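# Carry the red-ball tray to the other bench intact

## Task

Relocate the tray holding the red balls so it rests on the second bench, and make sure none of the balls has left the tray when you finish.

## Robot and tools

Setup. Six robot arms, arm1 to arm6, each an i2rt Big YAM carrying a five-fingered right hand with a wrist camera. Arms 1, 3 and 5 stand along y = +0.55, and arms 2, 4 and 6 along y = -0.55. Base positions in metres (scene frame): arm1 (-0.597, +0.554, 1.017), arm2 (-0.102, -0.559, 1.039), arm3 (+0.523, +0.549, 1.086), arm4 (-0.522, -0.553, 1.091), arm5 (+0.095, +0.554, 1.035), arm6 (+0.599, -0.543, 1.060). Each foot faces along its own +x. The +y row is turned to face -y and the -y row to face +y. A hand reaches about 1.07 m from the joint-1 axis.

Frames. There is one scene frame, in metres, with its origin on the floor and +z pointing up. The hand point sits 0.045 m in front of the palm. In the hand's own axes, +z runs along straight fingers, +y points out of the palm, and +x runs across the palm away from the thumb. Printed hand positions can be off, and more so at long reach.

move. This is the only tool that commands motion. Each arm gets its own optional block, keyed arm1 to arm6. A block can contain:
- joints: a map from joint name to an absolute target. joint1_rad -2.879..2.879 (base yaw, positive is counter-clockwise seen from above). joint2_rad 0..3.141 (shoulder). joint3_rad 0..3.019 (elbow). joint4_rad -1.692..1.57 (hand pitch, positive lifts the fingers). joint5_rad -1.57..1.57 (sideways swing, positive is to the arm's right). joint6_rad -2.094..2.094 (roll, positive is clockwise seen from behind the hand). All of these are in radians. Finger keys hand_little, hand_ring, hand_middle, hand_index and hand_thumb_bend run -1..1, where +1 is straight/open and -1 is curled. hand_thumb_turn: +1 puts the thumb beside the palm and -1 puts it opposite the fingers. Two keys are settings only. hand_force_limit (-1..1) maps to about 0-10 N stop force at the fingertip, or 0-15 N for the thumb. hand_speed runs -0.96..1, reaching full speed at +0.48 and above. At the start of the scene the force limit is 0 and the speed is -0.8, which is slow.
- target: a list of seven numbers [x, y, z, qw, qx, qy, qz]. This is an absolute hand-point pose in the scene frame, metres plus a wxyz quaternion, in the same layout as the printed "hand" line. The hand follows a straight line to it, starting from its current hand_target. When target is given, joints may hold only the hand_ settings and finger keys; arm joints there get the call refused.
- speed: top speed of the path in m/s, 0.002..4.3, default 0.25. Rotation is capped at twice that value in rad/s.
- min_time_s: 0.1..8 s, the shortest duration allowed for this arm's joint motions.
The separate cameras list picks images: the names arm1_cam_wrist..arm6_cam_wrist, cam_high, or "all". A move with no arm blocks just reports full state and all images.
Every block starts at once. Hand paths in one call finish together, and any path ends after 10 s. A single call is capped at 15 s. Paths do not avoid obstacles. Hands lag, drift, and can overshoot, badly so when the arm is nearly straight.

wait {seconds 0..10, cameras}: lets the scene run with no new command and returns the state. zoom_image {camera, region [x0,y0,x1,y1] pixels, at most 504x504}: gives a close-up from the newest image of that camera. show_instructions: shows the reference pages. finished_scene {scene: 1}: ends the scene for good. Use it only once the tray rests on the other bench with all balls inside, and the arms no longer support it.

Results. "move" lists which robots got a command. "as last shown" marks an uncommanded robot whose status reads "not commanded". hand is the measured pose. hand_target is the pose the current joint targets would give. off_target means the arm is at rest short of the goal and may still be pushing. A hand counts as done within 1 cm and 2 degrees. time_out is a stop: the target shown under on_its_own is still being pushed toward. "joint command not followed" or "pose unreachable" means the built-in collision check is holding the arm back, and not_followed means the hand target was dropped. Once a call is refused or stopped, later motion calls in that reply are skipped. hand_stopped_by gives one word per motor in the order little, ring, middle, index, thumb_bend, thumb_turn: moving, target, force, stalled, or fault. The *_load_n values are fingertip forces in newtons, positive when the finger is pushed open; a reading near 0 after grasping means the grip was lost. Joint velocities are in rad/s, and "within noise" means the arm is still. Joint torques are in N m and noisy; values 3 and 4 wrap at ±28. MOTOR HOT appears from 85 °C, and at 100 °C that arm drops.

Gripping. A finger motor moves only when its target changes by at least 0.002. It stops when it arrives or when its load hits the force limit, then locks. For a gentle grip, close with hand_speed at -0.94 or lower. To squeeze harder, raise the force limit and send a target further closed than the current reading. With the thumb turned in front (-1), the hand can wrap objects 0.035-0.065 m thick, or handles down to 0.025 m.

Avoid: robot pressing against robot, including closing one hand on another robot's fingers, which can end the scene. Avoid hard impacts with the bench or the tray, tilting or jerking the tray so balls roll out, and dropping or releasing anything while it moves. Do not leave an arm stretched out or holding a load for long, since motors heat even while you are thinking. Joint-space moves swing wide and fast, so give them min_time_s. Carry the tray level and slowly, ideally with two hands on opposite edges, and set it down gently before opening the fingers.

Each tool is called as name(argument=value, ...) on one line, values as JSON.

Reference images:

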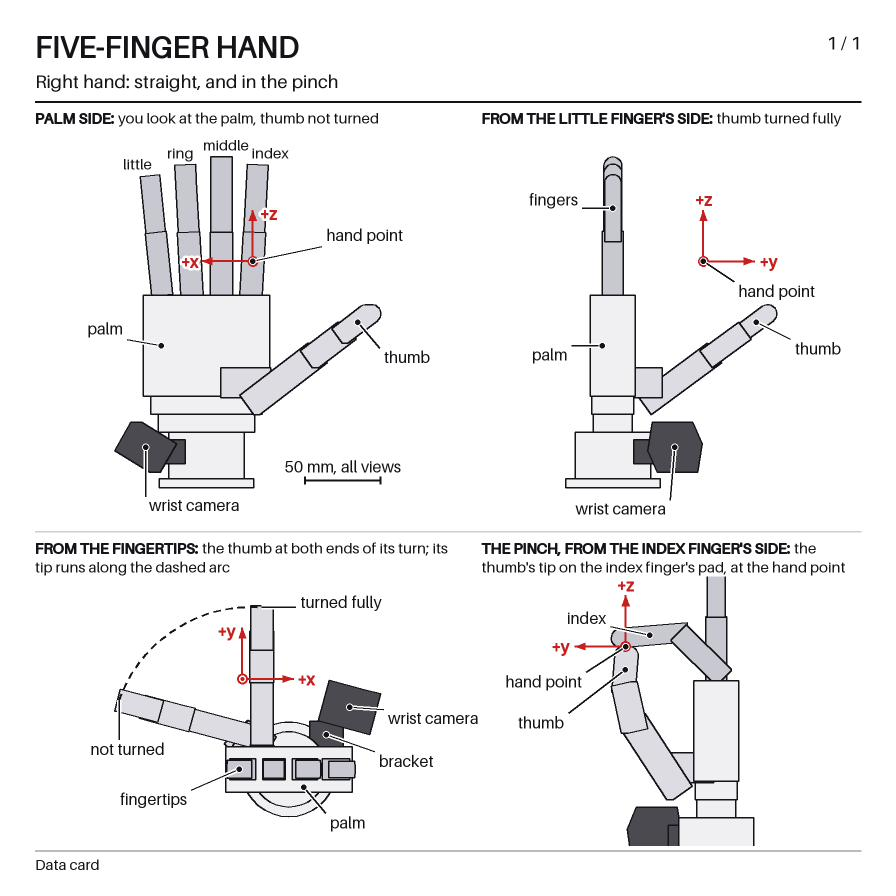

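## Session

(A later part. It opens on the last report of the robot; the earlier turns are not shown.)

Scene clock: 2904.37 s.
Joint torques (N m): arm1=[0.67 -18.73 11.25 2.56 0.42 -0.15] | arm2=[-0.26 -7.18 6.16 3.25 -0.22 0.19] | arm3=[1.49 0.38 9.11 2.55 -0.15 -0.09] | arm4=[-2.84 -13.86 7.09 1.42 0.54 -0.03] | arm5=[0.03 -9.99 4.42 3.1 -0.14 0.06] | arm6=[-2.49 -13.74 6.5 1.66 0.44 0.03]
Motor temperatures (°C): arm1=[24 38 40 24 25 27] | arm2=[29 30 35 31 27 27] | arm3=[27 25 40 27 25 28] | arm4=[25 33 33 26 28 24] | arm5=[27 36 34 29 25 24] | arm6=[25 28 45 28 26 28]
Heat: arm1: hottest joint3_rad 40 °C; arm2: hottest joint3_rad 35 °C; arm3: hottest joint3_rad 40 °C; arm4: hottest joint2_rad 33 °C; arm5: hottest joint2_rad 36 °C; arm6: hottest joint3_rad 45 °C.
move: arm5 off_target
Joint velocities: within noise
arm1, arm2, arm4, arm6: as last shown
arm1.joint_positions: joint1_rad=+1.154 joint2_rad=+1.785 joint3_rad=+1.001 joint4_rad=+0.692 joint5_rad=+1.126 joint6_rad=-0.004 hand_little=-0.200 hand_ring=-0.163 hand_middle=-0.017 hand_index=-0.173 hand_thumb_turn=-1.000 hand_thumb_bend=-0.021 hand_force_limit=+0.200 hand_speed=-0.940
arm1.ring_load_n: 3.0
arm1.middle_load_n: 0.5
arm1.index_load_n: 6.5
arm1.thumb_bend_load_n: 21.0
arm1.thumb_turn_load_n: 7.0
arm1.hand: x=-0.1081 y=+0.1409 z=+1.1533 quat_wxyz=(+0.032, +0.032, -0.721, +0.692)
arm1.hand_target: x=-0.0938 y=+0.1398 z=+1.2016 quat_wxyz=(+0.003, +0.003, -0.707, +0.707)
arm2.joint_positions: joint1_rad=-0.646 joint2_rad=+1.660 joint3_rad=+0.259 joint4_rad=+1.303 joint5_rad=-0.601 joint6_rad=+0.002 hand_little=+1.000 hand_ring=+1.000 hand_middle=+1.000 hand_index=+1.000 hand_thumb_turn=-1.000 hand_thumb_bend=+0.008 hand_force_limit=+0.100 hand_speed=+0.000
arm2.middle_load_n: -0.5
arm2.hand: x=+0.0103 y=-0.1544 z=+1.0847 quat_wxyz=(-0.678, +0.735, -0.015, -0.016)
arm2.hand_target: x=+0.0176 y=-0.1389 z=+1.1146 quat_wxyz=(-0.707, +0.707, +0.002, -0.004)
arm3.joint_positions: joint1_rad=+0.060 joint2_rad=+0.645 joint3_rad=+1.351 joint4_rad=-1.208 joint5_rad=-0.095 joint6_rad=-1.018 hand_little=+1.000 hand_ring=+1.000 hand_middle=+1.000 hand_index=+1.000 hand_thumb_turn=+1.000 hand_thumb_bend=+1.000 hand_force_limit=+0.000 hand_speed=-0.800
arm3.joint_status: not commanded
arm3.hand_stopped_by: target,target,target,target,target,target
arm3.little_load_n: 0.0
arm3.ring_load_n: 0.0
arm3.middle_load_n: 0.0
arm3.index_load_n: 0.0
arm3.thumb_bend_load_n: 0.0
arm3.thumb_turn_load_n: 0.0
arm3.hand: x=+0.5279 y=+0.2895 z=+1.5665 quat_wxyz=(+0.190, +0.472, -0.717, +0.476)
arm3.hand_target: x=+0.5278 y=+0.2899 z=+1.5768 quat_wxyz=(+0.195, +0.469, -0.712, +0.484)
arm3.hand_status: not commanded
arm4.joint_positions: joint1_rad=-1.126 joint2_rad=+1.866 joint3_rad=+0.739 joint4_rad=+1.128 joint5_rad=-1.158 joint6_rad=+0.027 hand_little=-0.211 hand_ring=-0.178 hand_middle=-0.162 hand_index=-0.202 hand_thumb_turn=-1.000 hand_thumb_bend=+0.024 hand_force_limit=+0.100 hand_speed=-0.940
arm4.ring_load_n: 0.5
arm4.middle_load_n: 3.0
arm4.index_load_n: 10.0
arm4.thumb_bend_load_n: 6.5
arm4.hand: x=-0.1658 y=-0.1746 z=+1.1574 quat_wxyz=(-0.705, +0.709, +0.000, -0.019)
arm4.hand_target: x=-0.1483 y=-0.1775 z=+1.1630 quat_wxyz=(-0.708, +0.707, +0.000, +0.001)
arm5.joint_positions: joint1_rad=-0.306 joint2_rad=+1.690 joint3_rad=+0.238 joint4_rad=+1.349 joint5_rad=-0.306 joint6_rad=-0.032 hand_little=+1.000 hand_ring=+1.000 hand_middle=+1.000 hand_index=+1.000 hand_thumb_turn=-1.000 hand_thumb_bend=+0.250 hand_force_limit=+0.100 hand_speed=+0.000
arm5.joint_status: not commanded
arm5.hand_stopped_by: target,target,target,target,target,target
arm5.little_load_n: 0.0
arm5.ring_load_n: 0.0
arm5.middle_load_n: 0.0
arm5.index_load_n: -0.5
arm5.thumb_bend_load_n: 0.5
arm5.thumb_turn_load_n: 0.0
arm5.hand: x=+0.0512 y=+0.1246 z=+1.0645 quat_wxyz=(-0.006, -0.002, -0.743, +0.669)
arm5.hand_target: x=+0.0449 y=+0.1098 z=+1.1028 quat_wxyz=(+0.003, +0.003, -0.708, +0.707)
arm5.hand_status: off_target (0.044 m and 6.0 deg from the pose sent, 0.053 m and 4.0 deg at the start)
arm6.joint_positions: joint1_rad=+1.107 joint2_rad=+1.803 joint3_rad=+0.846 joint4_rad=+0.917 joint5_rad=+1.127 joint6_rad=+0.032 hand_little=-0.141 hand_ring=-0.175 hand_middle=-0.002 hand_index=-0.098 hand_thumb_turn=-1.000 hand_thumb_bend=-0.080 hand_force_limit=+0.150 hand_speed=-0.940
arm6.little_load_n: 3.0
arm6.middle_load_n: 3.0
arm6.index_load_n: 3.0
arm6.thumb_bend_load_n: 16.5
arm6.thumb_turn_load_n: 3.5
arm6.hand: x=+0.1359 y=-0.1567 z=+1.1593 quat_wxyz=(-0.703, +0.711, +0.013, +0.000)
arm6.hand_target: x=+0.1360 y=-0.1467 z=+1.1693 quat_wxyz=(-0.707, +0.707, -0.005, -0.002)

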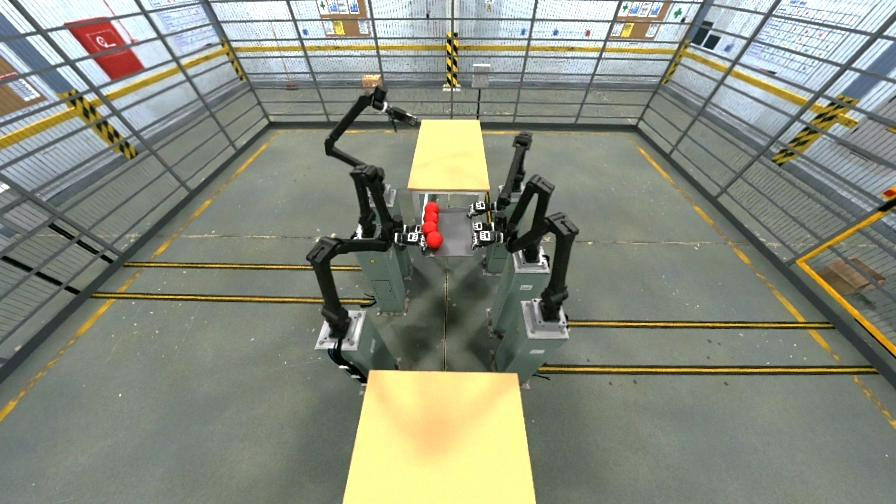

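move(arm5={"target":[0.045,0.109,1.122,0,0,-0.7071,0.7071],"speed":0.03}, arm1={"target":[-0.092,0.1392,1.200,0,0,-0.7071,0.7071],"speed":0.02}, arm2={"target":[0.022,-0.139,1.108,0.7071,-0.7071,0,0],"speed":0.02}, arm4={"target":[-0.149,-0.1776,1.159,0.7071,-0.7071,0,0],"speed":0.02}, cameras=["cam_high"])

zoom_image(camera="cam_high", region=[370, 130, 530, 270])

Scene clock: 2917.47 s.
Joint torques (N m): arm1=[0.85 -17.55 11.41 2.65 0.45 -0.06] | arm2=[-1.26 -4.84 6.12 4.44 -0.2 0.15] | arm3=[1.44 0.79 9.43 2.52 -0.11 -0.03] | arm4=[-2.78 -13.04 6.97 1.78 0.43 -0.04] | arm5=[0.03 -11.34 5.59 3.67 -0.26 0.13] | arm6=[-2.43 -13.74 6.52 1.66 0.44 0.03]
Motor temperatures (°C): arm1=[24 38 41 24 25 27] | arm2=[29 29 35 31 27 27] | arm3=[27 25 40 27 25 28] | arm4=[25 33 33 26 28 24] | arm5=[27 37 34 29 25 24] | arm6=[25 27 46 28 26 27]
Heat: arm1: hottest joint3_rad 41 °C; arm2: hottest joint3_rad 35 °C; arm3: hottest joint3_rad 40 °C; arm4: hottest joint2_rad 33 °C; arm5: hottest joint2_rad 37 °C; arm6: hottest joint3_rad 46 °C.
move: arm1 off_target; arm2 off_target; arm4 off_target; arm5 off_target
Joint velocities: within noise
arm1.joint_positions: joint1_rad=+1.154 joint2_rad=+1.776 joint3_rad=+1.001 joint4_rad=+0.694 joint5_rad=+1.127 joint6_rad=-0.004 hand_little=-0.200 hand_ring=-0.163 hand_middle=-0.017 hand_index=-0.173 hand_thumb_turn=-1.000 hand_thumb_bend=-0.021 hand_force_limit=+0.200 hand_speed=-0.940
arm1.joint_status: not commanded
arm1.hand_stopped_by: force,force,force,force,force,target
arm1.little_load_n: 1.0
arm1.ring_load_n: 4.0
arm1.middle_load_n: 0.0
arm1.index_load_n: 6.0
arm1.thumb_bend_load_n: 18.0
arm1.thumb_turn_load_n: 4.5
arm1.hand: x=-0.1084 y=+0.1408 z=+1.1591 quat_wxyz=(+0.029, +0.028, -0.719, +0.693)
arm1.hand_target: x=-0.0935 y=+0.1392 z=+1.1997 quat_wxyz=(+0.000, -0.001, -0.707, +0.707)
arm1.hand_status: off_target (0.044 m and 5.1 deg from the pose sent, 0.049 m and 5.7 deg at the start)
arm2.joint_positions: joint1_rad=-0.645 joint2_rad=+1.663 joint3_rad=+0.260 joint4_rad=+1.309 joint5_rad=-0.601 joint6_rad=+0.000 hand_little=+1.000 hand_ring=+1.000 hand_middle=+1.000 hand_index=+1.000 hand_thumb_turn=-1.000 hand_thumb_bend=+0.008 hand_force_limit=+0.100 hand_speed=+0.000
arm2.joint_status: not commanded
arm2.hand_stopped_by: target,target,target,target,force,target
arm2.little_load_n: 0.0
arm2.ring_load_n: 0.0
arm2.middle_load_n: 0.0
arm2.index_load_n: -0.5
arm2.thumb_bend_load_n: 0.0
arm2.thumb_turn_load_n: 0.0
arm2.hand: x=+0.0103 y=-0.1534 z=+1.0852 quat_wxyz=(-0.680, +0.733, -0.012, -0.015)
arm2.hand_target: x=+0.0212 y=-0.1393 z=+1.1080 quat_wxyz=(-0.707, +0.707, +0.001, +0.000)
arm2.hand_status: off_target (0.029 m and 4.9 deg from the pose sent, 0.030 m and 5.2 deg at the start)
arm3, arm6: as last shown
arm4.joint_positions: joint1_rad=-1.126 joint2_rad=+1.866 joint3_rad=+0.739 joint4_rad=+1.127 joint5_rad=-1.158 joint6_rad=+0.027 hand_little=-0.211 hand_ring=-0.178 hand_middle=-0.162 hand_index=-0.202 hand_thumb_turn=-1.000 hand_thumb_bend=+0.024 hand_force_limit=+0.100 hand_speed=-0.940
arm4.joint_status: not commanded
arm4.hand_stopped_by: force,force,force,force,force,target
arm4.little_load_n: 0.0
arm4.ring_load_n: 1.0
arm4.middle_load_n: 4.0
arm4.index_load_n: 9.5
arm4.thumb_bend_load_n: 8.0
arm4.thumb_turn_load_n: 1.5
arm4.hand: x=-0.1659 y=-0.1747 z=+1.1572 quat_wxyz=(-0.705, +0.709, +0.000, -0.020)
arm4.hand_target: x=-0.1495 y=-0.1778 z=+1.1588 quat_wxyz=(-0.707, +0.707, +0.000, -0.001)
arm4.hand_status: off_target (0.017 m and 2.3 deg from the pose sent, 0.017 m and 2.2 deg at the start)
arm5.joint_positions: joint1_rad=-0.306 joint2_rad=+1.604 joint3_rad=+0.235 joint4_rad=+1.240 joint5_rad=-0.305 joint6_rad=-0.033 hand_little=+1.000 hand_ring=+1.000 hand_middle=+1.000 hand_index=+1.000 hand_thumb_turn=-1.000 hand_thumb_bend=+0.250 hand_force_limit=+0.100 hand_speed=+0.000
arm5.joint_status: not commanded
arm5.hand_stopped_by: target,target,target,target,target,target
arm5.little_load_n: 0.0
arm5.ring_load_n: 0.5
arm5.middle_load_n: 0.0
arm5.index_load_n: -0.5
arm5.thumb_bend_load_n: 0.5
arm5.thumb_turn_load_n: 0.0
arm5.hand: x=+0.0516 y=+0.1275 z=+1.0714 quat_wxyz=(-0.008, -0.004, -0.751, +0.660)
arm5.hand_target: x=+0.0456 y=+0.1101 z=+1.1191 quat_wxyz=(+0.000, +0.001, -0.708, +0.707)
arm5.hand_status: off_target (0.054 m and 7.5 deg from the pose sent, 0.060 m and 6.0 deg at the start)
arm6.joint_positions: joint1_rad=+1.105 joint2_rad=+1.803 joint3_rad=+0.846 joint4_rad=+0.917 joint5_rad=+1.127 joint6_rad=+0.032 hand_little=-0.141 hand_ring=-0.175 hand_middle=-0.002 hand_index=-0.098 hand_thumb_turn=-1.000 hand_thumb_bend=-0.080 hand_force_limit=+0.150 hand_speed=-0.940
arm6.ring_load_n: 5.5
arm6.middle_load_n: 4.5
arm6.thumb_bend_load_n: 18.0
arm6.hand: x=+0.1364 y=-0.1560 z=+1.1593 quat_wxyz=(-0.703, +0.711, +0.012, +0.001)
arm6.hand_target: x=+0.1362 y=-0.1465 z=+1.1692 quat_wxyz=(-0.707, +0.707, -0.006, -0.002)

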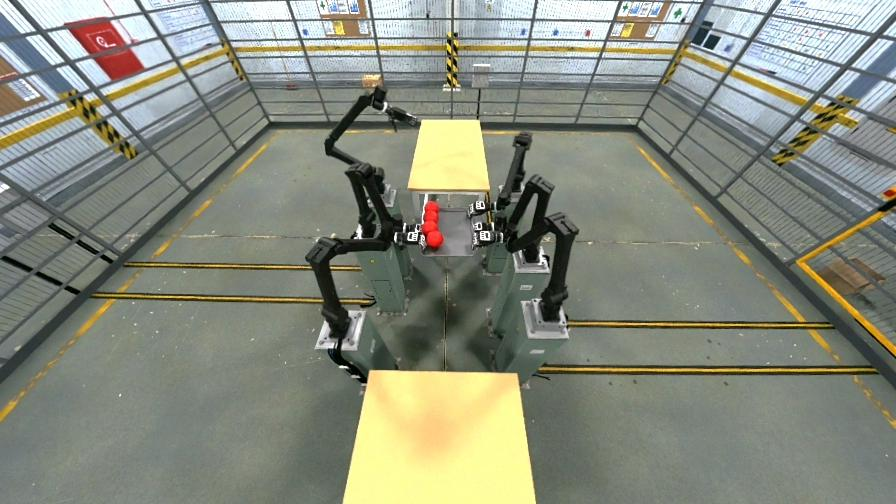

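Scaled by 3.150.

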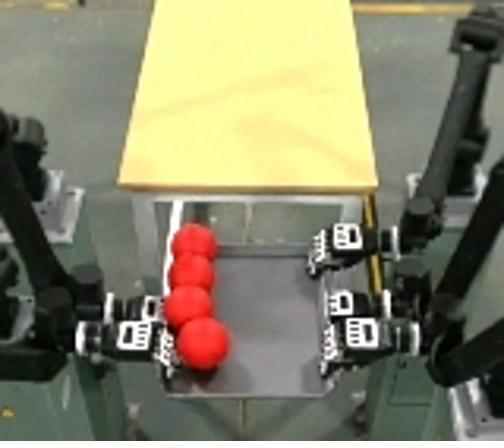

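move(arm5={"target":[0.045,0.109,1.134,0,0,-0.7071,0.7071],"speed":0.03}, arm1={"target":[-0.092,0.1392,1.203,0,0,-0.7071,0.7071],"speed":0.02}, arm2={"target":[0.022,-0.139,1.098,0.7071,-0.7071,0,0],"speed":0.02}, arm4={"target":[-0.149,-0.1776,1.151,0.7071,-0.7071,0,0],"speed":0.02}, arm6={"target":[0.136,-0.1465,1.163,0.7071,-0.7071,0,0],"speed":0.02}, cameras=["cam_high"])

zoom_image(camera="cam_high", region=[370, 130, 530, 270])

Scene clock: 2925.87 s.
Joint torques (N m): arm1=[0.91 -17.03 11.47 2.3 0.4 -0.03] | arm2=[-0.97 -4.19 5.49 3.77 -0.14 0.17] | arm3=[0.62 0.85 9.16 2.3 -0.06 -0.1] | arm4=[-2.84 -11.69 6.93 2.73 0.28 0] | arm5=[-0.21 -11.52 6.54 3.73 -0.26 0.18] | arm6=[-2.26 -12.75 6.34 2.03 0.21 -0.04]
Motor temperatures (°C): arm1=[24 38 41 24 25 27] | arm2=[29 29 35 31 27 27] | arm3=[27 25 40 27 25 28] | arm4=[25 33 33 26 28 24] | arm5=[27 37 34 29 25 24] | arm6=[25 27 46 28 26 27]
Heat: arm1: hottest joint3_rad 41 °C; arm2: hottest joint3_rad 35 °C; arm3: hottest joint3_rad 40 °C; arm4: hottest joint2_rad 33 °C; arm5: hottest joint2_rad 37 °C; arm6: hottest joint3_rad 46 °C.
move: arm1 off_target; arm2 off_target; arm4 off_target; arm5 off_target; arm6 done
Joint velocities: within noise
arm1.joint_positions: joint1_rad=+1.156 joint2_rad=+1.768 joint3_rad=+1.003 joint4_rad=+0.694 joint5_rad=+1.127 joint6_rad=-0.004 hand_little=-0.200 hand_ring=-0.163 hand_middle=-0.017 hand_index=-0.173 hand_thumb_turn=-1.000 hand_thumb_bend=-0.021 hand_force_limit=+0.200 hand_speed=-0.940
arm1.joint_status: not commanded
arm1.hand_stopped_by: force,force,force,force,force,target
arm1.little_load_n: 3.0
arm1.ring_load_n: 4.5
arm1.middle_load_n: 0.0
arm1.index_load_n: 6.0
arm1.thumb_bend_load_n: 14.0
arm1.thumb_turn_load_n: 2.5
arm1.hand: x=-0.1074 y=+0.1414 z=+1.1643 quat_wxyz=(+0.025, +0.026, -0.718, +0.695)
arm1.hand_target: x=-0.0928 y=+0.1400 z=+1.2027 quat_wxyz=(+0.000, +0.000, -0.707, +0.707)
arm1.hand_status: off_target (0.042 m and 4.6 deg from the pose sent, 0.047 m and 5.1 deg at the start)
arm2.joint_positions: joint1_rad=-0.646 joint2_rad=+1.711 joint3_rad=+0.263 joint4_rad=+1.378 joint5_rad=-0.601 joint6_rad=+0.005 hand_little=+1.000 hand_ring=+1.000 hand_middle=+1.000 hand_index=+1.000 hand_thumb_turn=-1.000 hand_thumb_bend=+0.008 hand_force_limit=+0.100 hand_speed=+0.000
arm2.joint_status: not commanded
arm2.hand_stopped_by: target,target,target,target,force,target
arm2.little_load_n: 0.0
arm2.ring_load_n: 0.0
arm2.middle_load_n: 0.0
arm2.index_load_n: 0.0
arm2.thumb_bend_load_n: 0.0
arm2.thumb_turn_load_n: 0.0
arm2.hand: x=+0.0121 y=-0.1515 z=+1.0828 quat_wxyz=(-0.687, +0.726, -0.010, -0.011)
arm2.hand_target: x=+0.0220 y=-0.1398 z=+1.0980 quat_wxyz=(-0.707, +0.708, -0.002, -0.001)
arm2.hand_status: off_target (0.022 m and 3.6 deg from the pose sent, 0.023 m and 4.9 deg at the start)
arm3: as last shown
arm4.joint_positions: joint1_rad=-1.126 joint2_rad=+1.873 joint3_rad=+0.739 joint4_rad=+1.128 joint5_rad=-1.154 joint6_rad=+0.018 hand_little=-0.211 hand_ring=-0.177 hand_middle=-0.162 hand_index=-0.202 hand_thumb_turn=-1.000 hand_thumb_bend=+0.024 hand_force_limit=+0.100 hand_speed=-0.940
arm4.joint_status: not commanded
arm4.hand_stopped_by: force,force,force,force,force,target
arm4.little_load_n: 0.0
arm4.ring_load_n: 2.0
arm4.middle_load_n: 5.5
arm4.index_load_n: 9.0
arm4.thumb_bend_load_n: 10.0
arm4.thumb_turn_load_n: 1.5
arm4.hand: x=-0.1648 y=-0.1747 z=+1.1535 quat_wxyz=(-0.704, +0.710, -0.001, -0.017)
arm4.hand_target: x=-0.1492 y=-0.1778 z=+1.1512 quat_wxyz=(-0.707, +0.707, +0.001, +0.001)
arm4.hand_status: off_target (0.016 m and 2.0 deg from the pose sent, 0.018 m and 2.3 deg at the start)
arm5.joint_positions: joint1_rad=-0.302 joint2_rad=+1.538 joint3_rad=+0.235 joint4_rad=+1.166 joint5_rad=-0.303 joint6_rad=-0.033 hand_little=+1.000 hand_ring=+1.000 hand_middle=+1.000 hand_index=+1.000 hand_thumb_turn=-1.000 hand_thumb_bend=+0.250 hand_force_limit=+0.100 hand_speed=+0.000
arm5.joint_status: not commanded
arm5.hand_stopped_by: target,target,target,target,target,target
arm5.little_load_n: 0.0
arm5.ring_load_n: 0.0
arm5.middle_load_n: -0.5
arm5.index_load_n: -0.5
arm5.thumb_bend_load_n: 0.0
arm5.thumb_turn_load_n: 0.0
arm5.hand: x=+0.0529 y=+0.1284 z=+1.0800 quat_wxyz=(-0.009, -0.004, -0.754, +0.657)
arm5.hand_target: x=+0.0467 y=+0.1093 z=+1.1321 quat_wxyz=(-0.001, +0.001, -0.707, +0.708)
arm5.hand_status: off_target (0.058 m and 7.9 deg from the pose sent, 0.066 m and 7.5 deg at the start)
arm6.joint_positions: joint1_rad=+1.104 joint2_rad=+1.803 joint3_rad=+0.846 joint4_rad=+0.922 joint5_rad=+1.127 joint6_rad=+0.022 hand_little=-0.141 hand_ring=-0.175 hand_middle=-0.002 hand_index=-0.098 hand_thumb_turn=-1.000 hand_thumb_bend=-0.080 hand_force_limit=+0.150 hand_speed=-0.940
arm6.joint_status: not commanded
arm6.hand_stopped_by: force,force,force,force,force,target
arm6.little_load_n: 3.5
arm6.ring_load_n: 6.0
arm6.middle_load_n: 6.0
arm6.index_load_n: 2.5
arm6.thumb_bend_load_n: 21.0
arm6.thumb_turn_load_n: 5.0
arm6.hand: x=+0.1373 y=-0.1551 z=+1.1599 quat_wxyz=(-0.703, +0.711, +0.014, +0.003)
arm6.hand_target: x=+0.1365 y=-0.1468 z=+1.1629 quat_wxyz=(-0.707, +0.707, +0.003, +0.003)
arm6.hand_status: done (0.009 m and 1.7 deg from the pose sent, 0.010 m and 1.6 deg at the start)

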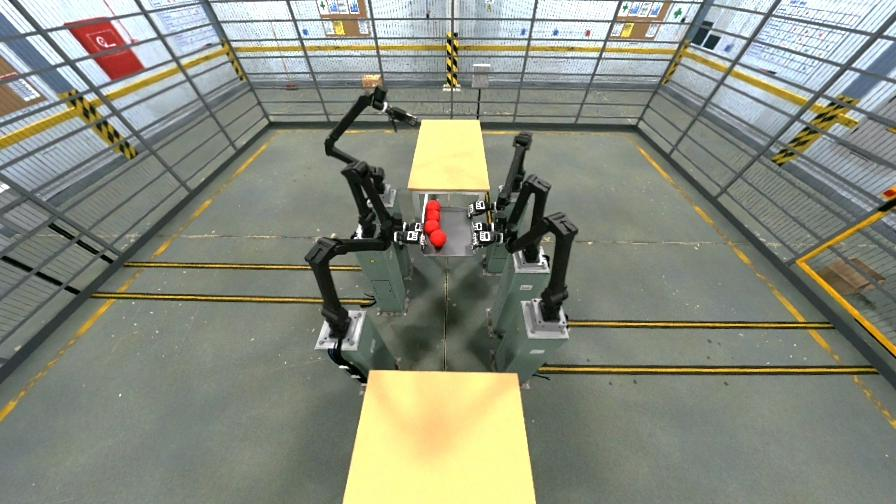

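Scaled by 3.150.

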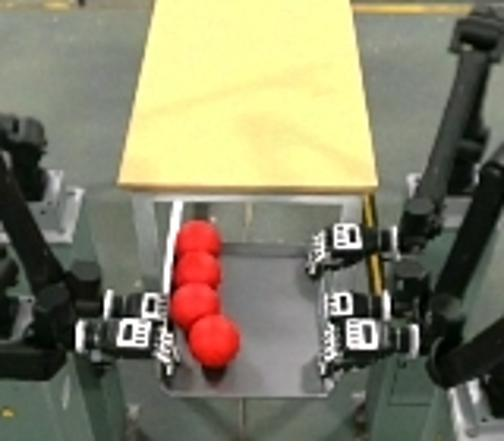

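move(arm5={"target":[0.045,0.109,1.141,0,0,-0.7071,0.7071],"speed":0.03}, arm2={"target":[0.022,-0.139,1.092,0.7071,-0.7071,0,0],"speed":0.02}, arm4={"target":[-0.149,-0.1776,1.145,0.7071,-0.7071,0,0],"speed":0.02}, arm6={"target":[0.136,-0.1465,1.159,0.7071,-0.7071,0,0],"speed":0.02}, arm3={"target":[0.38,0.34,1.43,0,0,-0.7071,0.7071],"speed":0.25,"joints":{"hand_speed":0,"hand_force_limit":-0.6,"hand_thumb_turn":-1,"hand_thumb_bend":0.2,"hand_little":0.1,"hand_ring":0.1,"hand_middle":0.1,"hand_index":0.1}}, cameras=["cam_high"])

zoom_image(camera="cam_high", region=[370, 130, 530, 270])

Scene clock: 2943.17 s.
Joint torques (N m): arm1=[0.62 -15.74 10.82 2.36 0.34 0.02] | arm2=[-0.79 -4.95 5.07 4.15 -0.14 0.12] | arm3=[0.32 -0.32 8.9 2.61 -0.06 0.21] | arm4=[-2.78 -12.22 6.82 2.73 0.19 0.02] | arm5=[0.09 -9.64 6.95 3.32 -0.22 0.19] | arm6=[-2.32 -13.33 6.13 2.36 0.23 0.05]
Motor temperatures (°C): arm1=[24 37 40 24 25 27] | arm2=[29 29 35 31 27 27] | arm3=[27 25 40 27 25 28] | arm4=[25 33 33 26 28 24] | arm5=[27 37 34 29 25 25] | arm6=[25 28 46 28 26 27]
Heat: arm1: hottest joint3_rad 40 °C; arm2: hottest joint3_rad 35 °C; arm3: hottest joint3_rad 40 °C; arm4: hottest joint2_rad 33 °C; arm5: hottest joint2_rad 37 °C; arm6: hottest joint3_rad 46 °C.
move: arm2 off_target; arm3 done; arm4 off_target; arm5 off_target; arm6 off_target
Joint velocities: within noise
arm1: as last shown
arm1.joint_positions: joint1_rad=+1.156 joint2_rad=+1.754 joint3_rad=+1.010 joint4_rad=+0.694 joint5_rad=+1.129 joint6_rad=-0.012 hand_little=-0.200 hand_ring=-0.163 hand_middle=-0.017 hand_index=-0.173 hand_thumb_turn=-1.000 hand_thumb_bend=-0.023 hand_force_limit=+0.200 hand_speed=-0.940
arm1.little_load_n: 5.5
arm1.ring_load_n: 4.0
arm1.index_load_n: 4.0
arm1.thumb_bend_load_n: 10.0
arm1.thumb_turn_load_n: 1.5
arm1.hand: x=-0.1061 y=+0.1404 z=+1.1759 quat_wxyz=(+0.022, +0.021, -0.715, +0.698)
arm1.hand_target: x=-0.0932 y=+0.1399 z=+1.2027 quat_wxyz=(+0.000, +0.000, -0.707, +0.707)
arm2.joint_positions: joint1_rad=-0.646 joint2_rad=+1.749 joint3_rad=+0.267 joint4_rad=+1.404 joint5_rad=-0.602 joint6_rad=+0.002 hand_little=+1.000 hand_ring=+1.000 hand_middle=+1.000 hand_index=+1.000 hand_thumb_turn=-1.000 hand_thumb_bend=+0.008 hand_force_limit=+0.100 hand_speed=+0.000
arm2.joint_status: not commanded
arm2.hand_stopped_by: target,target,target,target,force,target
arm2.little_load_n: 0.0
arm2.ring_load_n: 0.0
arm2.middle_load_n: -0.5
arm2.index_load_n: 0.0
arm2.thumb_bend_load_n: 0.0
arm2.thumb_turn_load_n: 0.0
arm2.hand: x=+0.0120 y=-0.1516 z=+1.0744 quat_wxyz=(-0.684, +0.729, -0.010, -0.012)
arm2.hand_target: x=+0.0219 y=-0.1393 z=+1.0925 quat_wxyz=(-0.707, +0.707, +0.002, +0.001)
arm2.hand_status: off_target (0.024 m and 4.1 deg from the pose sent, 0.018 m and 3.6 deg at the start)
arm3.joint_positions: joint1_rad=-1.483 joint2_rad=+0.490 joint3_rad=+0.581 joint4_rad=-0.108 joint5_rad=-1.472 joint6_rad=-0.011 hand_little=+0.100 hand_ring=+0.100 hand_middle=+0.100 hand_index=+0.100 hand_thumb_turn=-1.000 hand_thumb_bend=+0.200 hand_force_limit=-0.600 hand_speed=+0.000
arm3.joint_status: all done
arm3.hand_stopped_by: target,target,target,target,target,target
arm3.little_load_n: 0.0
arm3.ring_load_n: 0.0
arm3.middle_load_n: 0.0
arm3.index_load_n: 0.0
arm3.thumb_bend_load_n: 0.0
arm3.thumb_turn_load_n: 0.0
arm3.hand: x=+0.3837 y=+0.3359 z=+1.4281 quat_wxyz=(-0.011, +0.004, -0.707, +0.708)
arm3.hand_target: x=+0.3837 y=+0.3370 z=+1.4309 quat_wxyz=(-0.005, +0.003, -0.705, +0.709)
arm3.hand_status: done (0.006 m and 1.4 deg from the pose sent, 0.208 m and 65.0 deg at the start)
arm4.joint_positions: joint1_rad=-1.126 joint2_rad=+1.893 joint3_rad=+0.739 joint4_rad=+1.142 joint5_rad=-1.152 joint6_rad=+0.020 hand_little=-0.211 hand_ring=-0.177 hand_middle=-0.162 hand_index=-0.202 hand_thumb_turn=-1.000 hand_thumb_bend=+0.025 hand_force_limit=+0.100 hand_speed=-0.940
arm4.joint_status: not commanded
arm4.hand_stopped_by: force,force,force,force,force,target
arm4.little_load_n: 0.0
arm4.ring_load_n: 1.5
arm4.middle_load_n: 7.0
arm4.index_load_n: 9.0
arm4.thumb_bend_load_n: 14.5
arm4.thumb_turn_load_n: 2.5
arm4.hand: x=-0.1651 y=-0.1749 z=+1.1461 quat_wxyz=(-0.703, +0.711, -0.004, -0.019)
arm4.hand_target: x=-0.1495 y=-0.1778 z=+1.1453 quat_wxyz=(-0.707, +0.707, -0.001, -0.001)
arm4.hand_status: off_target (0.016 m and 2.3 deg from the pose sent, 0.018 m and 2.0 deg at the start)
arm5.joint_positions: joint1_rad=-0.301 joint2_rad=+1.486 joint3_rad=+0.235 joint4_rad=+1.126 joint5_rad=-0.303 joint6_rad=-0.033 hand_little=+1.000 hand_ring=+1.000 hand_middle=+1.000 hand_index=+1.000 hand_thumb_turn=-1.000 hand_thumb_bend=+0.250 hand_force_limit=+0.100 hand_speed=+0.000
arm5.joint_status: not commanded
arm5.hand_stopped_by: target,target,target,target,target,target
arm5.little_load_n: 0.0
arm5.ring_load_n: -0.5
arm5.middle_load_n: 0.0
arm5.index_load_n: -0.5
arm5.thumb_bend_load_n: 0.0
arm5.thumb_turn_load_n: -0.5
arm5.hand: x=+0.0533 y=+0.1280 z=+1.0911 quat_wxyz=(-0.008, -0.003, -0.750, +0.662)
arm5.hand_target: x=+0.0461 y=+0.1096 z=+1.1392 quat_wxyz=(-0.001, +0.001, -0.707, +0.707)
arm5.hand_status: off_target (0.054 m and 7.2 deg from the pose sent, 0.065 m and 7.9 deg at the start)
arm6.joint_positions: joint1_rad=+1.105 joint2_rad=+1.819 joint3_rad=+0.846 joint4_rad=+0.924 joint5_rad=+1.127 joint6_rad=+0.032 hand_little=-0.141 hand_ring=-0.175 hand_middle=-0.001 hand_index=-0.098 hand_thumb_turn=-1.000 hand_thumb_bend=-0.080 hand_force_limit=+0.150 hand_speed=-0.940
arm6.joint_status: not commanded
arm6.hand_stopped_by: force,force,force,force,force,target
arm6.little_load_n: 1.0
arm6.ring_load_n: 5.0
arm6.middle_load_n: 10.5
arm6.index_load_n: 0.5
arm6.thumb_bend_load_n: 29.5
arm6.thumb_turn_load_n: 8.0
arm6.hand: x=+0.1366 y=-0.1559 z=+1.1519 quat_wxyz=(-0.701, +0.713, +0.015, +0.004)
arm6.hand_target: x=+0.1351 y=-0.1474 z=+1.1593 quat_wxyz=(-0.707, +0.707, -0.003, -0.004)
arm6.hand_status: off_target (0.012 m and 2.0 deg from the pose sent, 0.009 m and 1.7 deg at the start)

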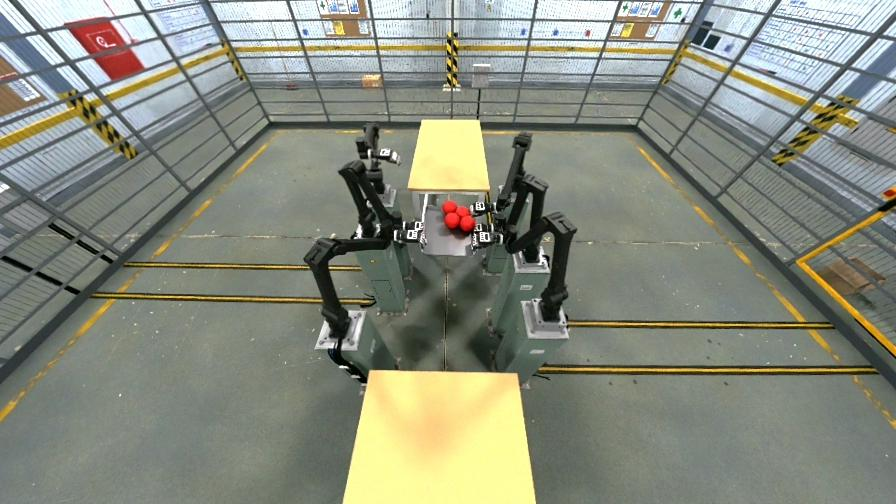

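Scaled by 3.150.

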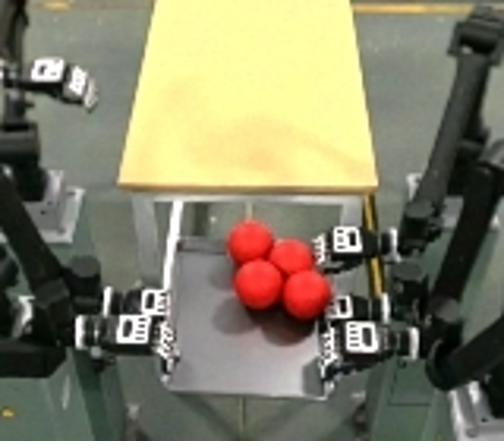

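move(arm2={"target":[0.022,-0.139,1.099,0.7071,-0.7071,0,0],"speed":0.02}, arm4={"target":[-0.149,-0.1776,1.149,0.7071,-0.7071,0,0],"speed":0.02}, arm6={"target":[0.136,-0.1465,1.163,0.7071,-0.7071,0,0],"speed":0.02}, arm3={"target":[0.19,0.235,1.30,0,0,-0.7071,0.7071],"speed":0.2}, cameras=["cam_high","arm3_cam_wrist"])

zoom_image(camera="cam_high", region=[370, 130, 530, 270])

Scene clock: 2967.07 s.
Joint torques (N m): arm1=[0.67 -15.85 10.88 2.25 0.32 0.06] | arm2=[-0.91 -7.41 4.92 2.69 -0.09 0.16] | arm3=[2.02 -8.41 10.14 2.97 -0.01 0.22] | arm4=[-2.78 -13.16 6.83 2.36 0.18 0.02] | arm5=[-0.91 -9.82 7.12 3.33 -0.23 0.15] | arm6=[-2.43 -14.04 6.24 1.96 0.23 -0.04]
Motor temperatures (°C): arm1=[24 36 40 24 25 27] | arm2=[29 29 34 31 27 27] | arm3=[27 25 39 27 25 28] | arm4=[25 33 33 26 28 24] | arm5=[27 37 35 29 25 25] | arm6=[25 28 45 28 26 27]
Heat: arm1: hottest joint3_rad 40 °C; arm2: hottest joint3_rad 34 °C; arm3: hottest joint3_rad 39 °C; arm4: hottest joint2_rad 33 °C; arm5: hottest joint2_rad 37 °C; arm6: hottest joint3_rad 45 °C.
move: arm2 off_target; arm3 off_target; arm4 off_target; arm6 off_target
Joint velocities: within noise
arm1, arm5: as last shown
arm2.joint_positions: joint1_rad=-0.646 joint2_rad=+1.749 joint3_rad=+0.267 joint4_rad=+1.402 joint5_rad=-0.602 joint6_rad=+0.002 hand_little=+1.000 hand_ring=+1.000 hand_middle=+1.000 hand_index=+1.000 hand_thumb_turn=-1.000 hand_thumb_bend=+0.008 hand_force_limit=+0.100 hand_speed=+0.000
arm2.joint_status: not commanded
arm2.hand_stopped_by: target,target,target,target,force,target
arm2.little_load_n: 0.0
arm2.ring_load_n: 0.0
arm2.middle_load_n: 0.0
arm2.index_load_n: 0.0
arm2.thumb_bend_load_n: 0.5
arm2.thumb_turn_load_n: 0.5
arm2.hand: x=+0.0120 y=-0.1517 z=+1.0741 quat_wxyz=(-0.684, +0.729, -0.010, -0.012)
arm2.hand_target: x=+0.0216 y=-0.1395 z=+1.0982 quat_wxyz=(-0.707, +0.708, +0.000, +0.000)
arm2.hand_status: off_target (0.030 m and 4.1 deg from the pose sent, 0.029 m and 4.1 deg at the start)
arm3.joint_positions: joint1_rad=-1.299 joint2_rad=+1.349 joint3_rad=+0.647 joint4_rad=+0.618 joint5_rad=-1.251 joint6_rad=-0.051 hand_little=+0.100 hand_ring=+0.100 hand_middle=+0.100 hand_index=+0.100 hand_thumb_turn=-1.000 hand_thumb_bend=+0.200 hand_force_limit=-0.600 hand_speed=+0.000
arm3.joint_status: not commanded
arm3.hand_stopped_by: target,target,target,target,target,target
arm3.little_load_n: 0.0
arm3.ring_load_n: 0.0
arm3.middle_load_n: -0.5
arm3.index_load_n: 0.0
arm3.thumb_bend_load_n: 0.0
arm3.thumb_turn_load_n: 0.0
arm3.hand: x=+0.1983 y=+0.2458 z=+1.2834 quat_wxyz=(-0.007, -0.017, -0.715, +0.699)
arm3.hand_target: x=+0.1882 y=+0.2387 z=+1.2964 quat_wxyz=(+0.000, -0.007, -0.710, +0.704)
arm3.hand_status: off_target (0.021 m and 2.5 deg from the pose sent, 0.253 m and 1.4 deg at the start)
arm4.joint_positions: joint1_rad=-1.126 joint2_rad=+1.893 joint3_rad=+0.739 joint4_rad=+1.142 joint5_rad=-1.152 joint6_rad=+0.020 hand_little=-0.211 hand_ring=-0.177 hand_middle=-0.162 hand_index=-0.202 hand_thumb_turn=-1.000 hand_thumb_bend=+0.025 hand_force_limit=+0.100 hand_speed=-0.940
arm4.joint_status: not commanded
arm4.hand_stopped_by: force,force,force,force,force,target
arm4.little_load_n: 0.0
arm4.ring_load_n: 1.0
arm4.middle_load_n: 6.5
arm4.index_load_n: 9.0
arm4.thumb_bend_load_n: 14.5
arm4.thumb_turn_load_n: 2.5
arm4.hand: x=-0.1651 y=-0.1749 z=+1.1461 quat_wxyz=(-0.703, +0.711, -0.004, -0.019)
arm4.hand_target: x=-0.1493 y=-0.1777 z=+1.1490 quat_wxyz=(-0.707, +0.707, +0.000, +0.000)
arm4.hand_status: off_target (0.017 m and 2.3 deg from the pose sent, 0.017 m and 2.3 deg at the start)
arm5.joint_positions: joint1_rad=-0.299 joint2_rad=+1.486 joint3_rad=+0.235 joint4_rad=+1.126 joint5_rad=-0.303 joint6_rad=-0.033 hand_little=+1.000 hand_ring=+1.000 hand_middle=+1.000 hand_index=+1.000 hand_thumb_turn=-1.000 hand_thumb_bend=+0.250 hand_force_limit=+0.100 hand_speed=+0.000
arm5.thumb_turn_load_n: 0.5
arm5.hand: x=+0.0539 y=+0.1279 z=+1.0911 quat_wxyz=(-0.009, -0.002, -0.750, +0.662)
arm5.hand_target: x=+0.0468 y=+0.1095 z=+1.1392 quat_wxyz=(-0.001, +0.001, -0.707, +0.707)
arm6.joint_positions: joint1_rad=+1.105 joint2_rad=+1.819 joint3_rad=+0.846 joint4_rad=+0.924 joint5_rad=+1.127 joint6_rad=+0.032 hand_little=-0.141 hand_ring=-0.175 hand_middle=-0.001 hand_index=-0.098 hand_thumb_turn=-1.000 hand_thumb_bend=-0.080 hand_force_limit=+0.150 hand_speed=-0.940
arm6.joint_status: not commanded
arm6.hand_stopped_by: force,force,force,force,force,target
arm6.little_load_n: 1.0
arm6.ring_load_n: 5.5
arm6.middle_load_n: 10.5
arm6.index_load_n: 0.0
arm6.thumb_bend_load_n: 29.5
arm6.thumb_turn_load_n: 7.5
arm6.hand: x=+0.1366 y=-0.1559 z=+1.1519 quat_wxyz=(-0.701, +0.713, +0.015, +0.004)
arm6.hand_target: x=+0.1361 y=-0.1466 z=+1.1630 quat_wxyz=(-0.707, +0.707, +0.000, +0.000)
arm6.hand_status: off_target (0.015 m and 2.0 deg from the pose sent, 0.015 m and 2.0 deg at the start)
pictures: arm3_cam_wrist, cam_high
arm3_cam_wrist: T_world_to_cam=[[-0.21566, -0.02808, -0.97606, 1.30816], [0.84596, 0.49387, -0.20112, -0.0259], [0.48769, -0.86908, -0.08276, 0.33763]] pos_world=[0.13937, 0.34295, 1.29958]

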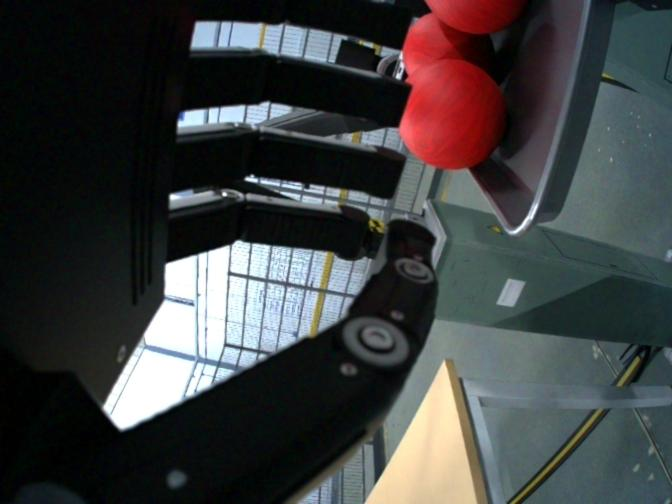

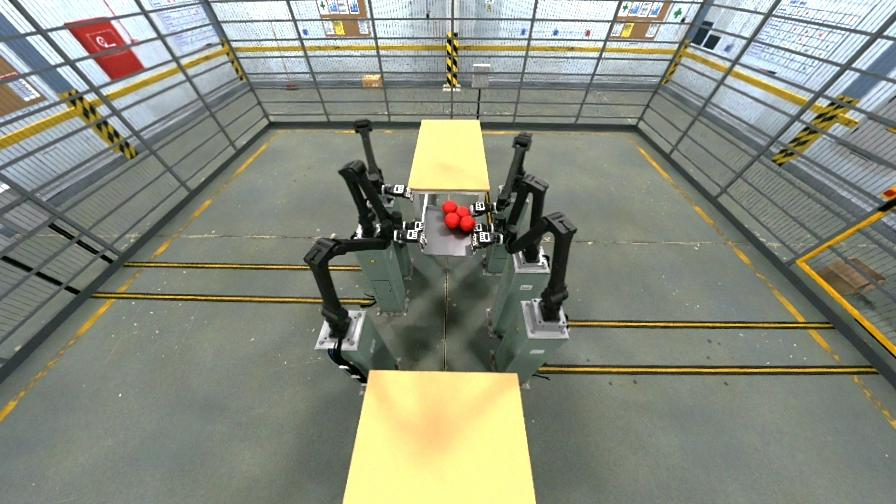

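Scaled by 3.150.

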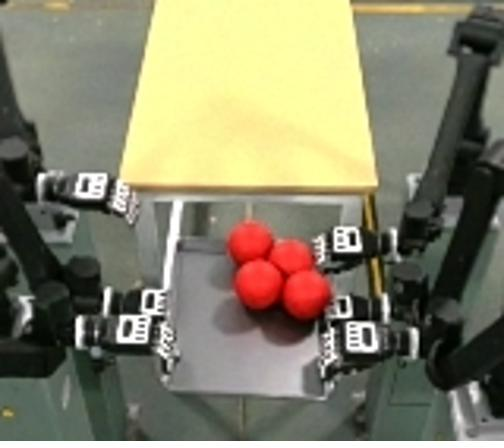

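move(arm3={"target":[0.173,0.178,1.236,0,0,-0.7071,0.7071],"speed":0.1}, cameras=["cam_high","arm3_cam_wrist"])

zoom_image(camera="cam_high", region=[380, 160, 490, 270])

Scene clock: 2984.03 s.
Joint torques (N m): arm1=[0.97 -16.15 10.78 2.26 0.34 0.01] | arm2=[-0.79 -7.47 4.92 2.66 -0.1 0.16] | arm3=[2.32 -12.69 8.83 3.28 -0.07 0.21] | arm4=[-2.78 -13.1 6.83 2.35 0.19 0.02] | arm5=[-0.5 -10.64 7.24 3.11 -0.22 0.18] | arm6=[-2.43 -14.04 6.23 1.96 0.23 -0.04]
Motor temperatures (°C): arm1=[24 36 40 24 25 27] | arm2=[29 29 34 31 27 27] | arm3=[27 25 40 27 25 28] | arm4=[25 33 33 26 28 24] | arm5=[27 37 35 29 25 25] | arm6=[25 29 45 28 26 27]
Heat: arm1: hottest joint3_rad 40 °C; arm2: hottest joint3_rad 34 °C; arm3: hottest joint3_rad 40 °C; arm4: hottest joint2_rad 33 °C; arm5: hottest joint2_rad 37 °C; arm6: hottest joint3_rad 45 °C.
move: arm3 off_target
Joint velocities: within noise
arm1, arm2, arm4, arm5, arm6: as last shown
arm1.thumb_bend_load_n: 9.5
arm2.thumb_bend_load_n: 0.0
arm2.thumb_turn_load_n: 0.0
arm3.joint_positions: joint1_rad=-1.168 joint2_rad=+1.588 joint3_rad=+0.688 joint4_rad=+0.837 joint5_rad=-1.138 joint6_rad=-0.044 hand_little=+0.100 hand_ring=+0.100 hand_middle=+0.100 hand_index=+0.100 hand_thumb_turn=-1.000 hand_thumb_bend=+0.200 hand_force_limit=-0.600 hand_speed=+0.000
arm3.joint_status: not commanded
arm3.hand_stopped_by: target,target,target,target,target,target
arm3.little_load_n: 0.0
arm3.ring_load_n: -0.5
arm3.middle_load_n: 0.0
arm3.index_load_n: -0.5
arm3.thumb_bend_load_n: 0.0
arm3.thumb_turn_load_n: 0.0
arm3.hand: x=+0.1842 y=+0.1853 z=+1.2252 quat_wxyz=(-0.007, -0.006, -0.715, +0.699)
arm3.hand_target: x=+0.1748 y=+0.1773 z=+1.2366 quat_wxyz=(-0.001, +0.002, -0.708, +0.706)
arm3.hand_status: off_target (0.017 m and 1.7 deg from the pose sent, 0.086 m and 2.5 deg at the start)
arm4.little_load_n: -0.5
arm4.ring_load_n: 1.5
arm4.middle_load_n: 7.0
arm5.ring_load_n: 0.0
arm5.thumb_turn_load_n: 0.0
arm6.little_load_n: 0.5
arm6.ring_load_n: 5.0
pictures: arm3_cam_wrist, cam_high
arm3_cam_wrist: T_world_to_cam=[[-0.23022, -0.03193, -0.97262, 1.24578], [0.83425, 0.5081, -0.21415, 0.01966], [0.50102, -0.86071, -0.09033, 0.29248]] pos_world=[0.12386, 0.28153, 1.2423]

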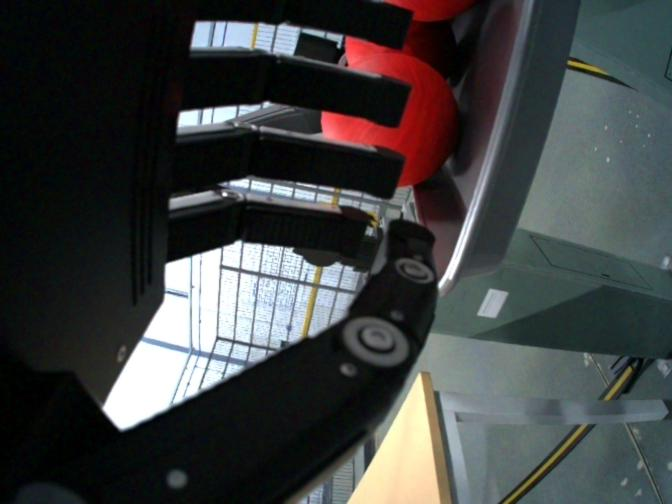

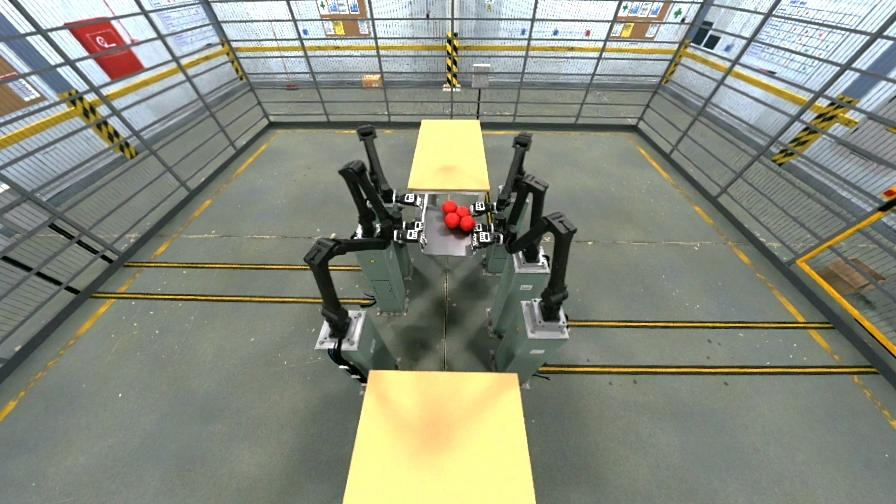

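Scaled by 4.582.

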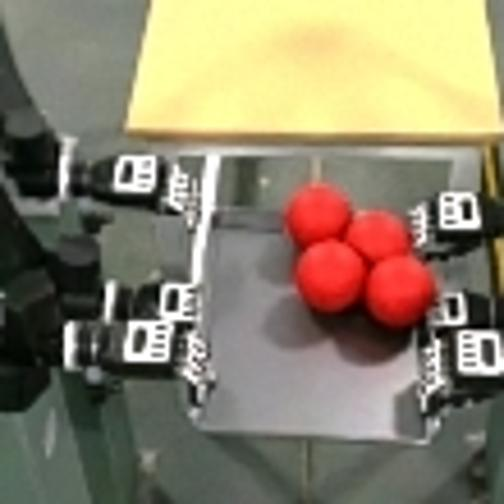

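move(arm3={"target":[0.174,0.150,1.218,0,0,-0.7071,0.7071],"speed":0.06}, cameras=["cam_high","arm3_cam_wrist"])

zoom_image(camera="cam_high", region=[380, 160, 490, 270])

Scene clock: 3003.20 s.
Joint torques (N m): arm1=[0.44 -15.97 10.86 2.17 0.32 -0.01] | arm2=[-0.97 -7.47 4.89 2.69 -0.1 0.17] | arm3=[1.73 -12.75 8.58 3.22 0.01 0.21] | arm4=[-2.78 -13.1 6.83 2.35 0.19 0.02] | arm5=[-0.38 -11.28 7.41 3.28 -0.18 0.14] | arm6=[-2.43 -14.04 6.24 1.96 0.23 -0.04]
Motor temperatures (°C): arm1=[24 35 40 24 25 27] | arm2=[29 29 34 31 27 27] | arm3=[27 26 39 27 25 28] | arm4=[25 33 33 26 27 24] | arm5=[27 37 35 29 25 25] | arm6=[25 29 45 28 26 27]
Heat: arm1: hottest joint3_rad 40 °C; arm2: hottest joint3_rad 34 °C; arm3: hottest joint3_rad 39 °C; arm4: hottest joint2_rad 33 °C; arm5: hottest joint2_rad 37 °C; arm6: hottest joint3_rad 45 °C.
move: arm3 off_target
Joint velocities: within noise
arm1, arm2, arm4, arm5, arm6: as last shown
arm2.middle_load_n: -0.5
arm2.index_load_n: -0.5
arm3.joint_positions: joint1_rad=-1.105 joint2_rad=+1.660 joint3_rad=+0.710 joint4_rad=+0.894 joint5_rad=-1.078 joint6_rad=-0.039 hand_little=+0.100 hand_ring=+0.100 hand_middle=+0.100 hand_index=+0.100 hand_thumb_turn=-1.000 hand_thumb_bend=+0.200 hand_force_limit=-0.600 hand_speed=+0.000
arm3.joint_status: not commanded
arm3.hand_stopped_by: target,target,target,target,target,target
arm3.little_load_n: 0.0
arm3.ring_load_n: 0.0
arm3.middle_load_n: 0.0
arm3.index_load_n: 0.0
arm3.thumb_bend_load_n: 0.0
arm3.thumb_turn_load_n: 0.0
arm3.hand: x=+0.1860 y=+0.1569 z=+1.2076 quat_wxyz=(-0.007, -0.004, -0.715, +0.699)
arm3.hand_target: x=+0.1777 y=+0.1479 z=+1.2175 quat_wxyz=(-0.003, +0.003, -0.708, +0.706)
arm3.hand_status: off_target (0.017 m and 1.6 deg from the pose sent, 0.037 m and 1.7 deg at the start)
arm4.little_load_n: 0.0
arm4.ring_load_n: 1.0
arm5.little_load_n: -0.5
arm5.index_load_n: -1.0
arm6.little_load_n: 1.0
arm6.ring_load_n: 5.5
pictures: arm3_cam_wrist, cam_high
arm3_cam_wrist: T_world_to_cam=[[-0.23254, -0.0321, -0.97206, 1.22795], [0.83215, 0.51078, -0.21593, 0.03099], [0.50344, -0.85911, -0.09206, 0.26695]] pos_world=[0.12536, 0.25293, 1.2249]

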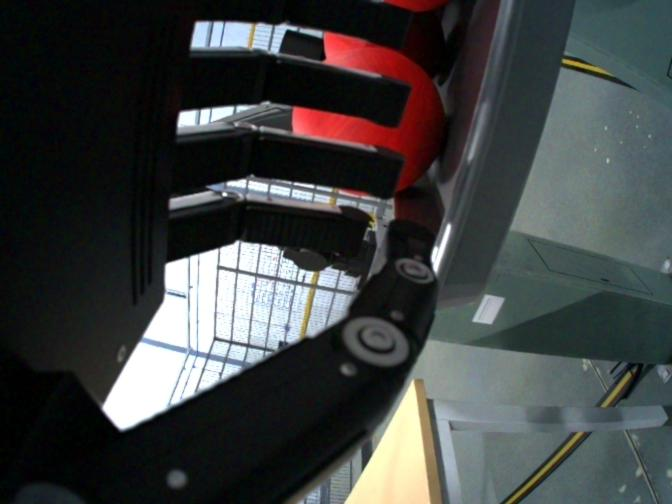

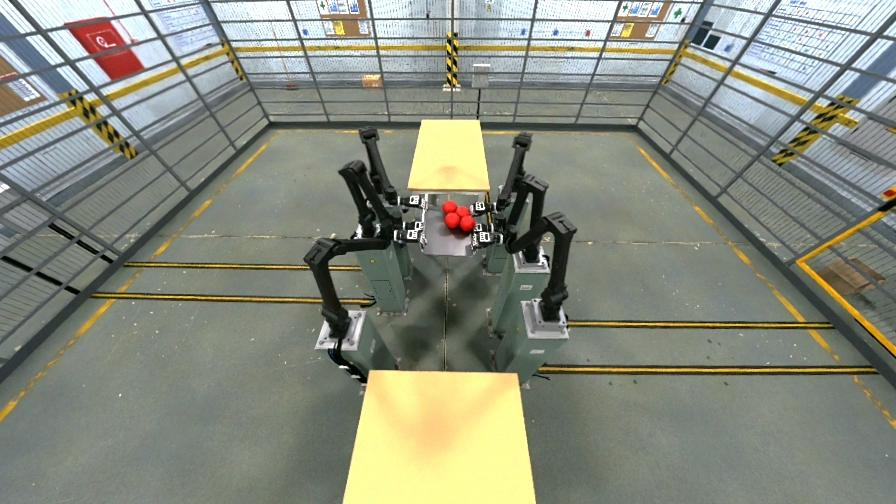

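Scaled by 4.582.

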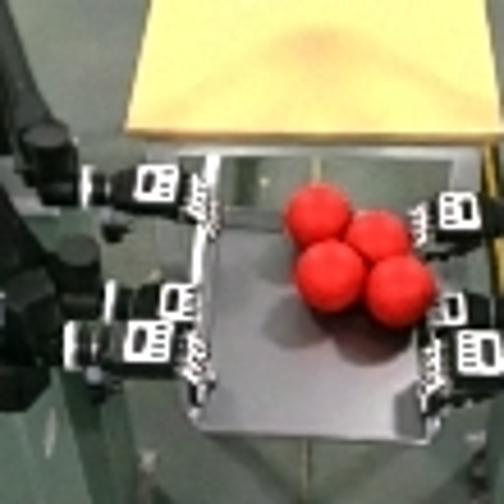

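move(arm3={"target":[0.175,0.146,1.192,0,0,-0.7071,0.7071],"speed":0.05}, cameras=["cam_high","arm3_cam_wrist"])

zoom_image(camera="cam_high", region=[380, 160, 490, 270])

Scene clock: 3015.50 s.
Joint torques (N m): arm1=[0.56 -16.09 10.88 2.26 0.35 0.01] | arm2=[-0.91 -7.36 4.93 2.67 -0.1 0.16] | arm3=[2.61 -13.74 7.45 3.17 -0.05 0.24] | arm4=[-2.78 -13.1 6.83 2.35 0.19 0.02] | arm5=[-0.91 -10.4 7.13 3.22 -0.3 0.17] | arm6=[-2.43 -14.04 6.23 1.96 0.23 -0.04]
Motor temperatures (°C): arm1=[24 35 40 24 25 27] | arm2=[29 29 33 30 27 27] | arm3=[27 26 39 27 25 28] | arm4=[25 33 33 26 27 24] | arm5=[27 37 35 29 25 25] | arm6=[25 29 45 28 26 27]
Heat: arm1: hottest joint3_rad 40 °C; arm2: hottest joint3_rad 33 °C; arm3: hottest joint3_rad 39 °C; arm4: hottest joint2_rad 33 °C; arm5: hottest joint2_rad 37 °C; arm6: hottest joint3_rad 45 °C.
move: arm3 off_target
Joint velocities: within noise
arm1, arm2, arm4, arm5, arm6: as last shown
arm1.thumb_bend_load_n: 10.0
arm2.middle_load_n: 0.0
arm2.index_load_n: 0.0
arm3.joint_positions: joint1_rad=-1.116 joint2_rad=+1.734 joint3_rad=+0.710 joint4_rad=+0.975 joint5_rad=-1.067 joint6_rad=-0.036 hand_little=+0.100 hand_ring=+0.100 hand_middle=+0.100 hand_index=+0.100 hand_thumb_turn=-1.000 hand_thumb_bend=+0.200 hand_force_limit=-0.600 hand_speed=+0.000
arm3.joint_status: not commanded
arm3.hand_stopped_by: target,target,target,target,target,target
arm3.little_load_n: 0.0
arm3.ring_load_n: 0.0
arm3.middle_load_n: 0.0
arm3.index_load_n: 0.0
arm3.thumb_bend_load_n: 0.0
arm3.thumb_turn_load_n: 0.0
arm3.hand: x=+0.1764 y=+0.1583 z=+1.1847 quat_wxyz=(+0.002, -0.010, -0.714, +0.700)
arm3.hand_target: x=+0.1709 y=+0.1502 z=+1.1915 quat_wxyz=(+0.004, -0.005, -0.708, +0.706)
arm3.hand_status: off_target (0.014 m and 1.6 deg from the pose sent, 0.022 m and 1.6 deg at the start)
arm4.ring_load_n: 1.5
arm4.middle_load_n: 6.5
arm4.thumb_turn_load_n: 2.0
arm5.little_load_n: 0.0
arm5.index_load_n: -0.5
arm5.thumb_turn_load_n: 0.5
arm6.little_load_n: 0.5
pictures: arm3_cam_wrist, cam_high
arm3_cam_wrist: T_world_to_cam=[[-0.23701, -0.03002, -0.97104, 1.20274], [0.84213, 0.49201, -0.22075, 0.0402], [0.4844, -0.87007, -0.09133, 0.27506]] pos_world=[0.11796, 0.25565, 1.20191]

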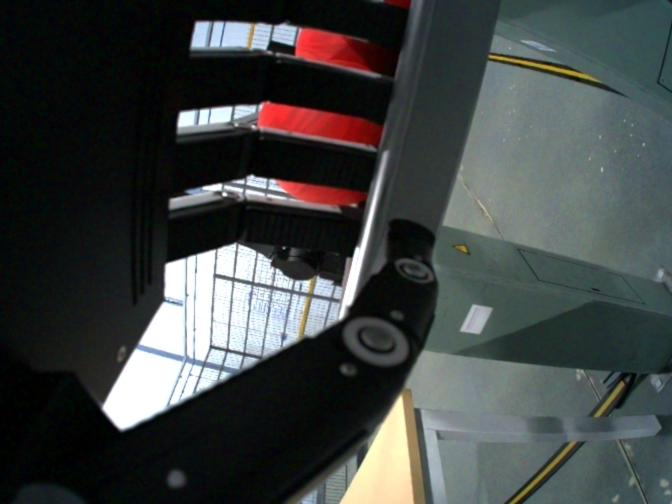

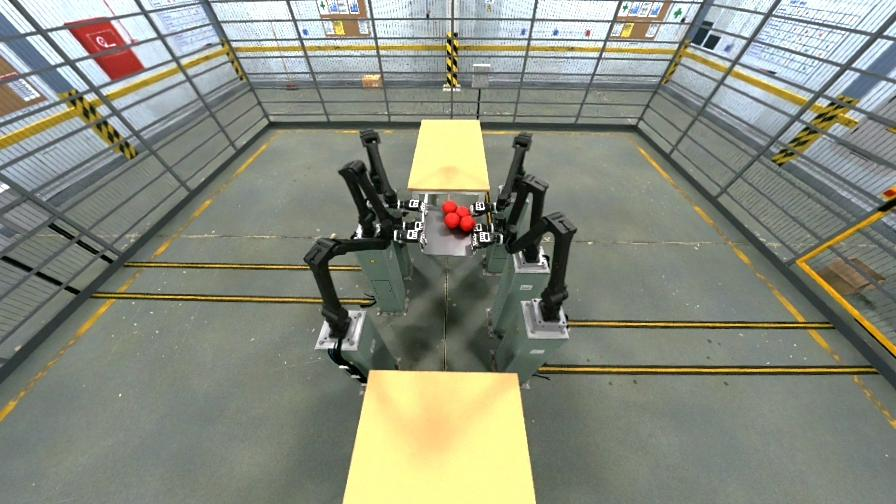

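Scaled by 4.582.

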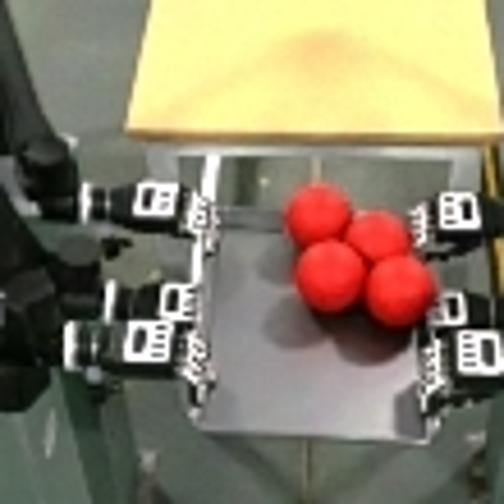

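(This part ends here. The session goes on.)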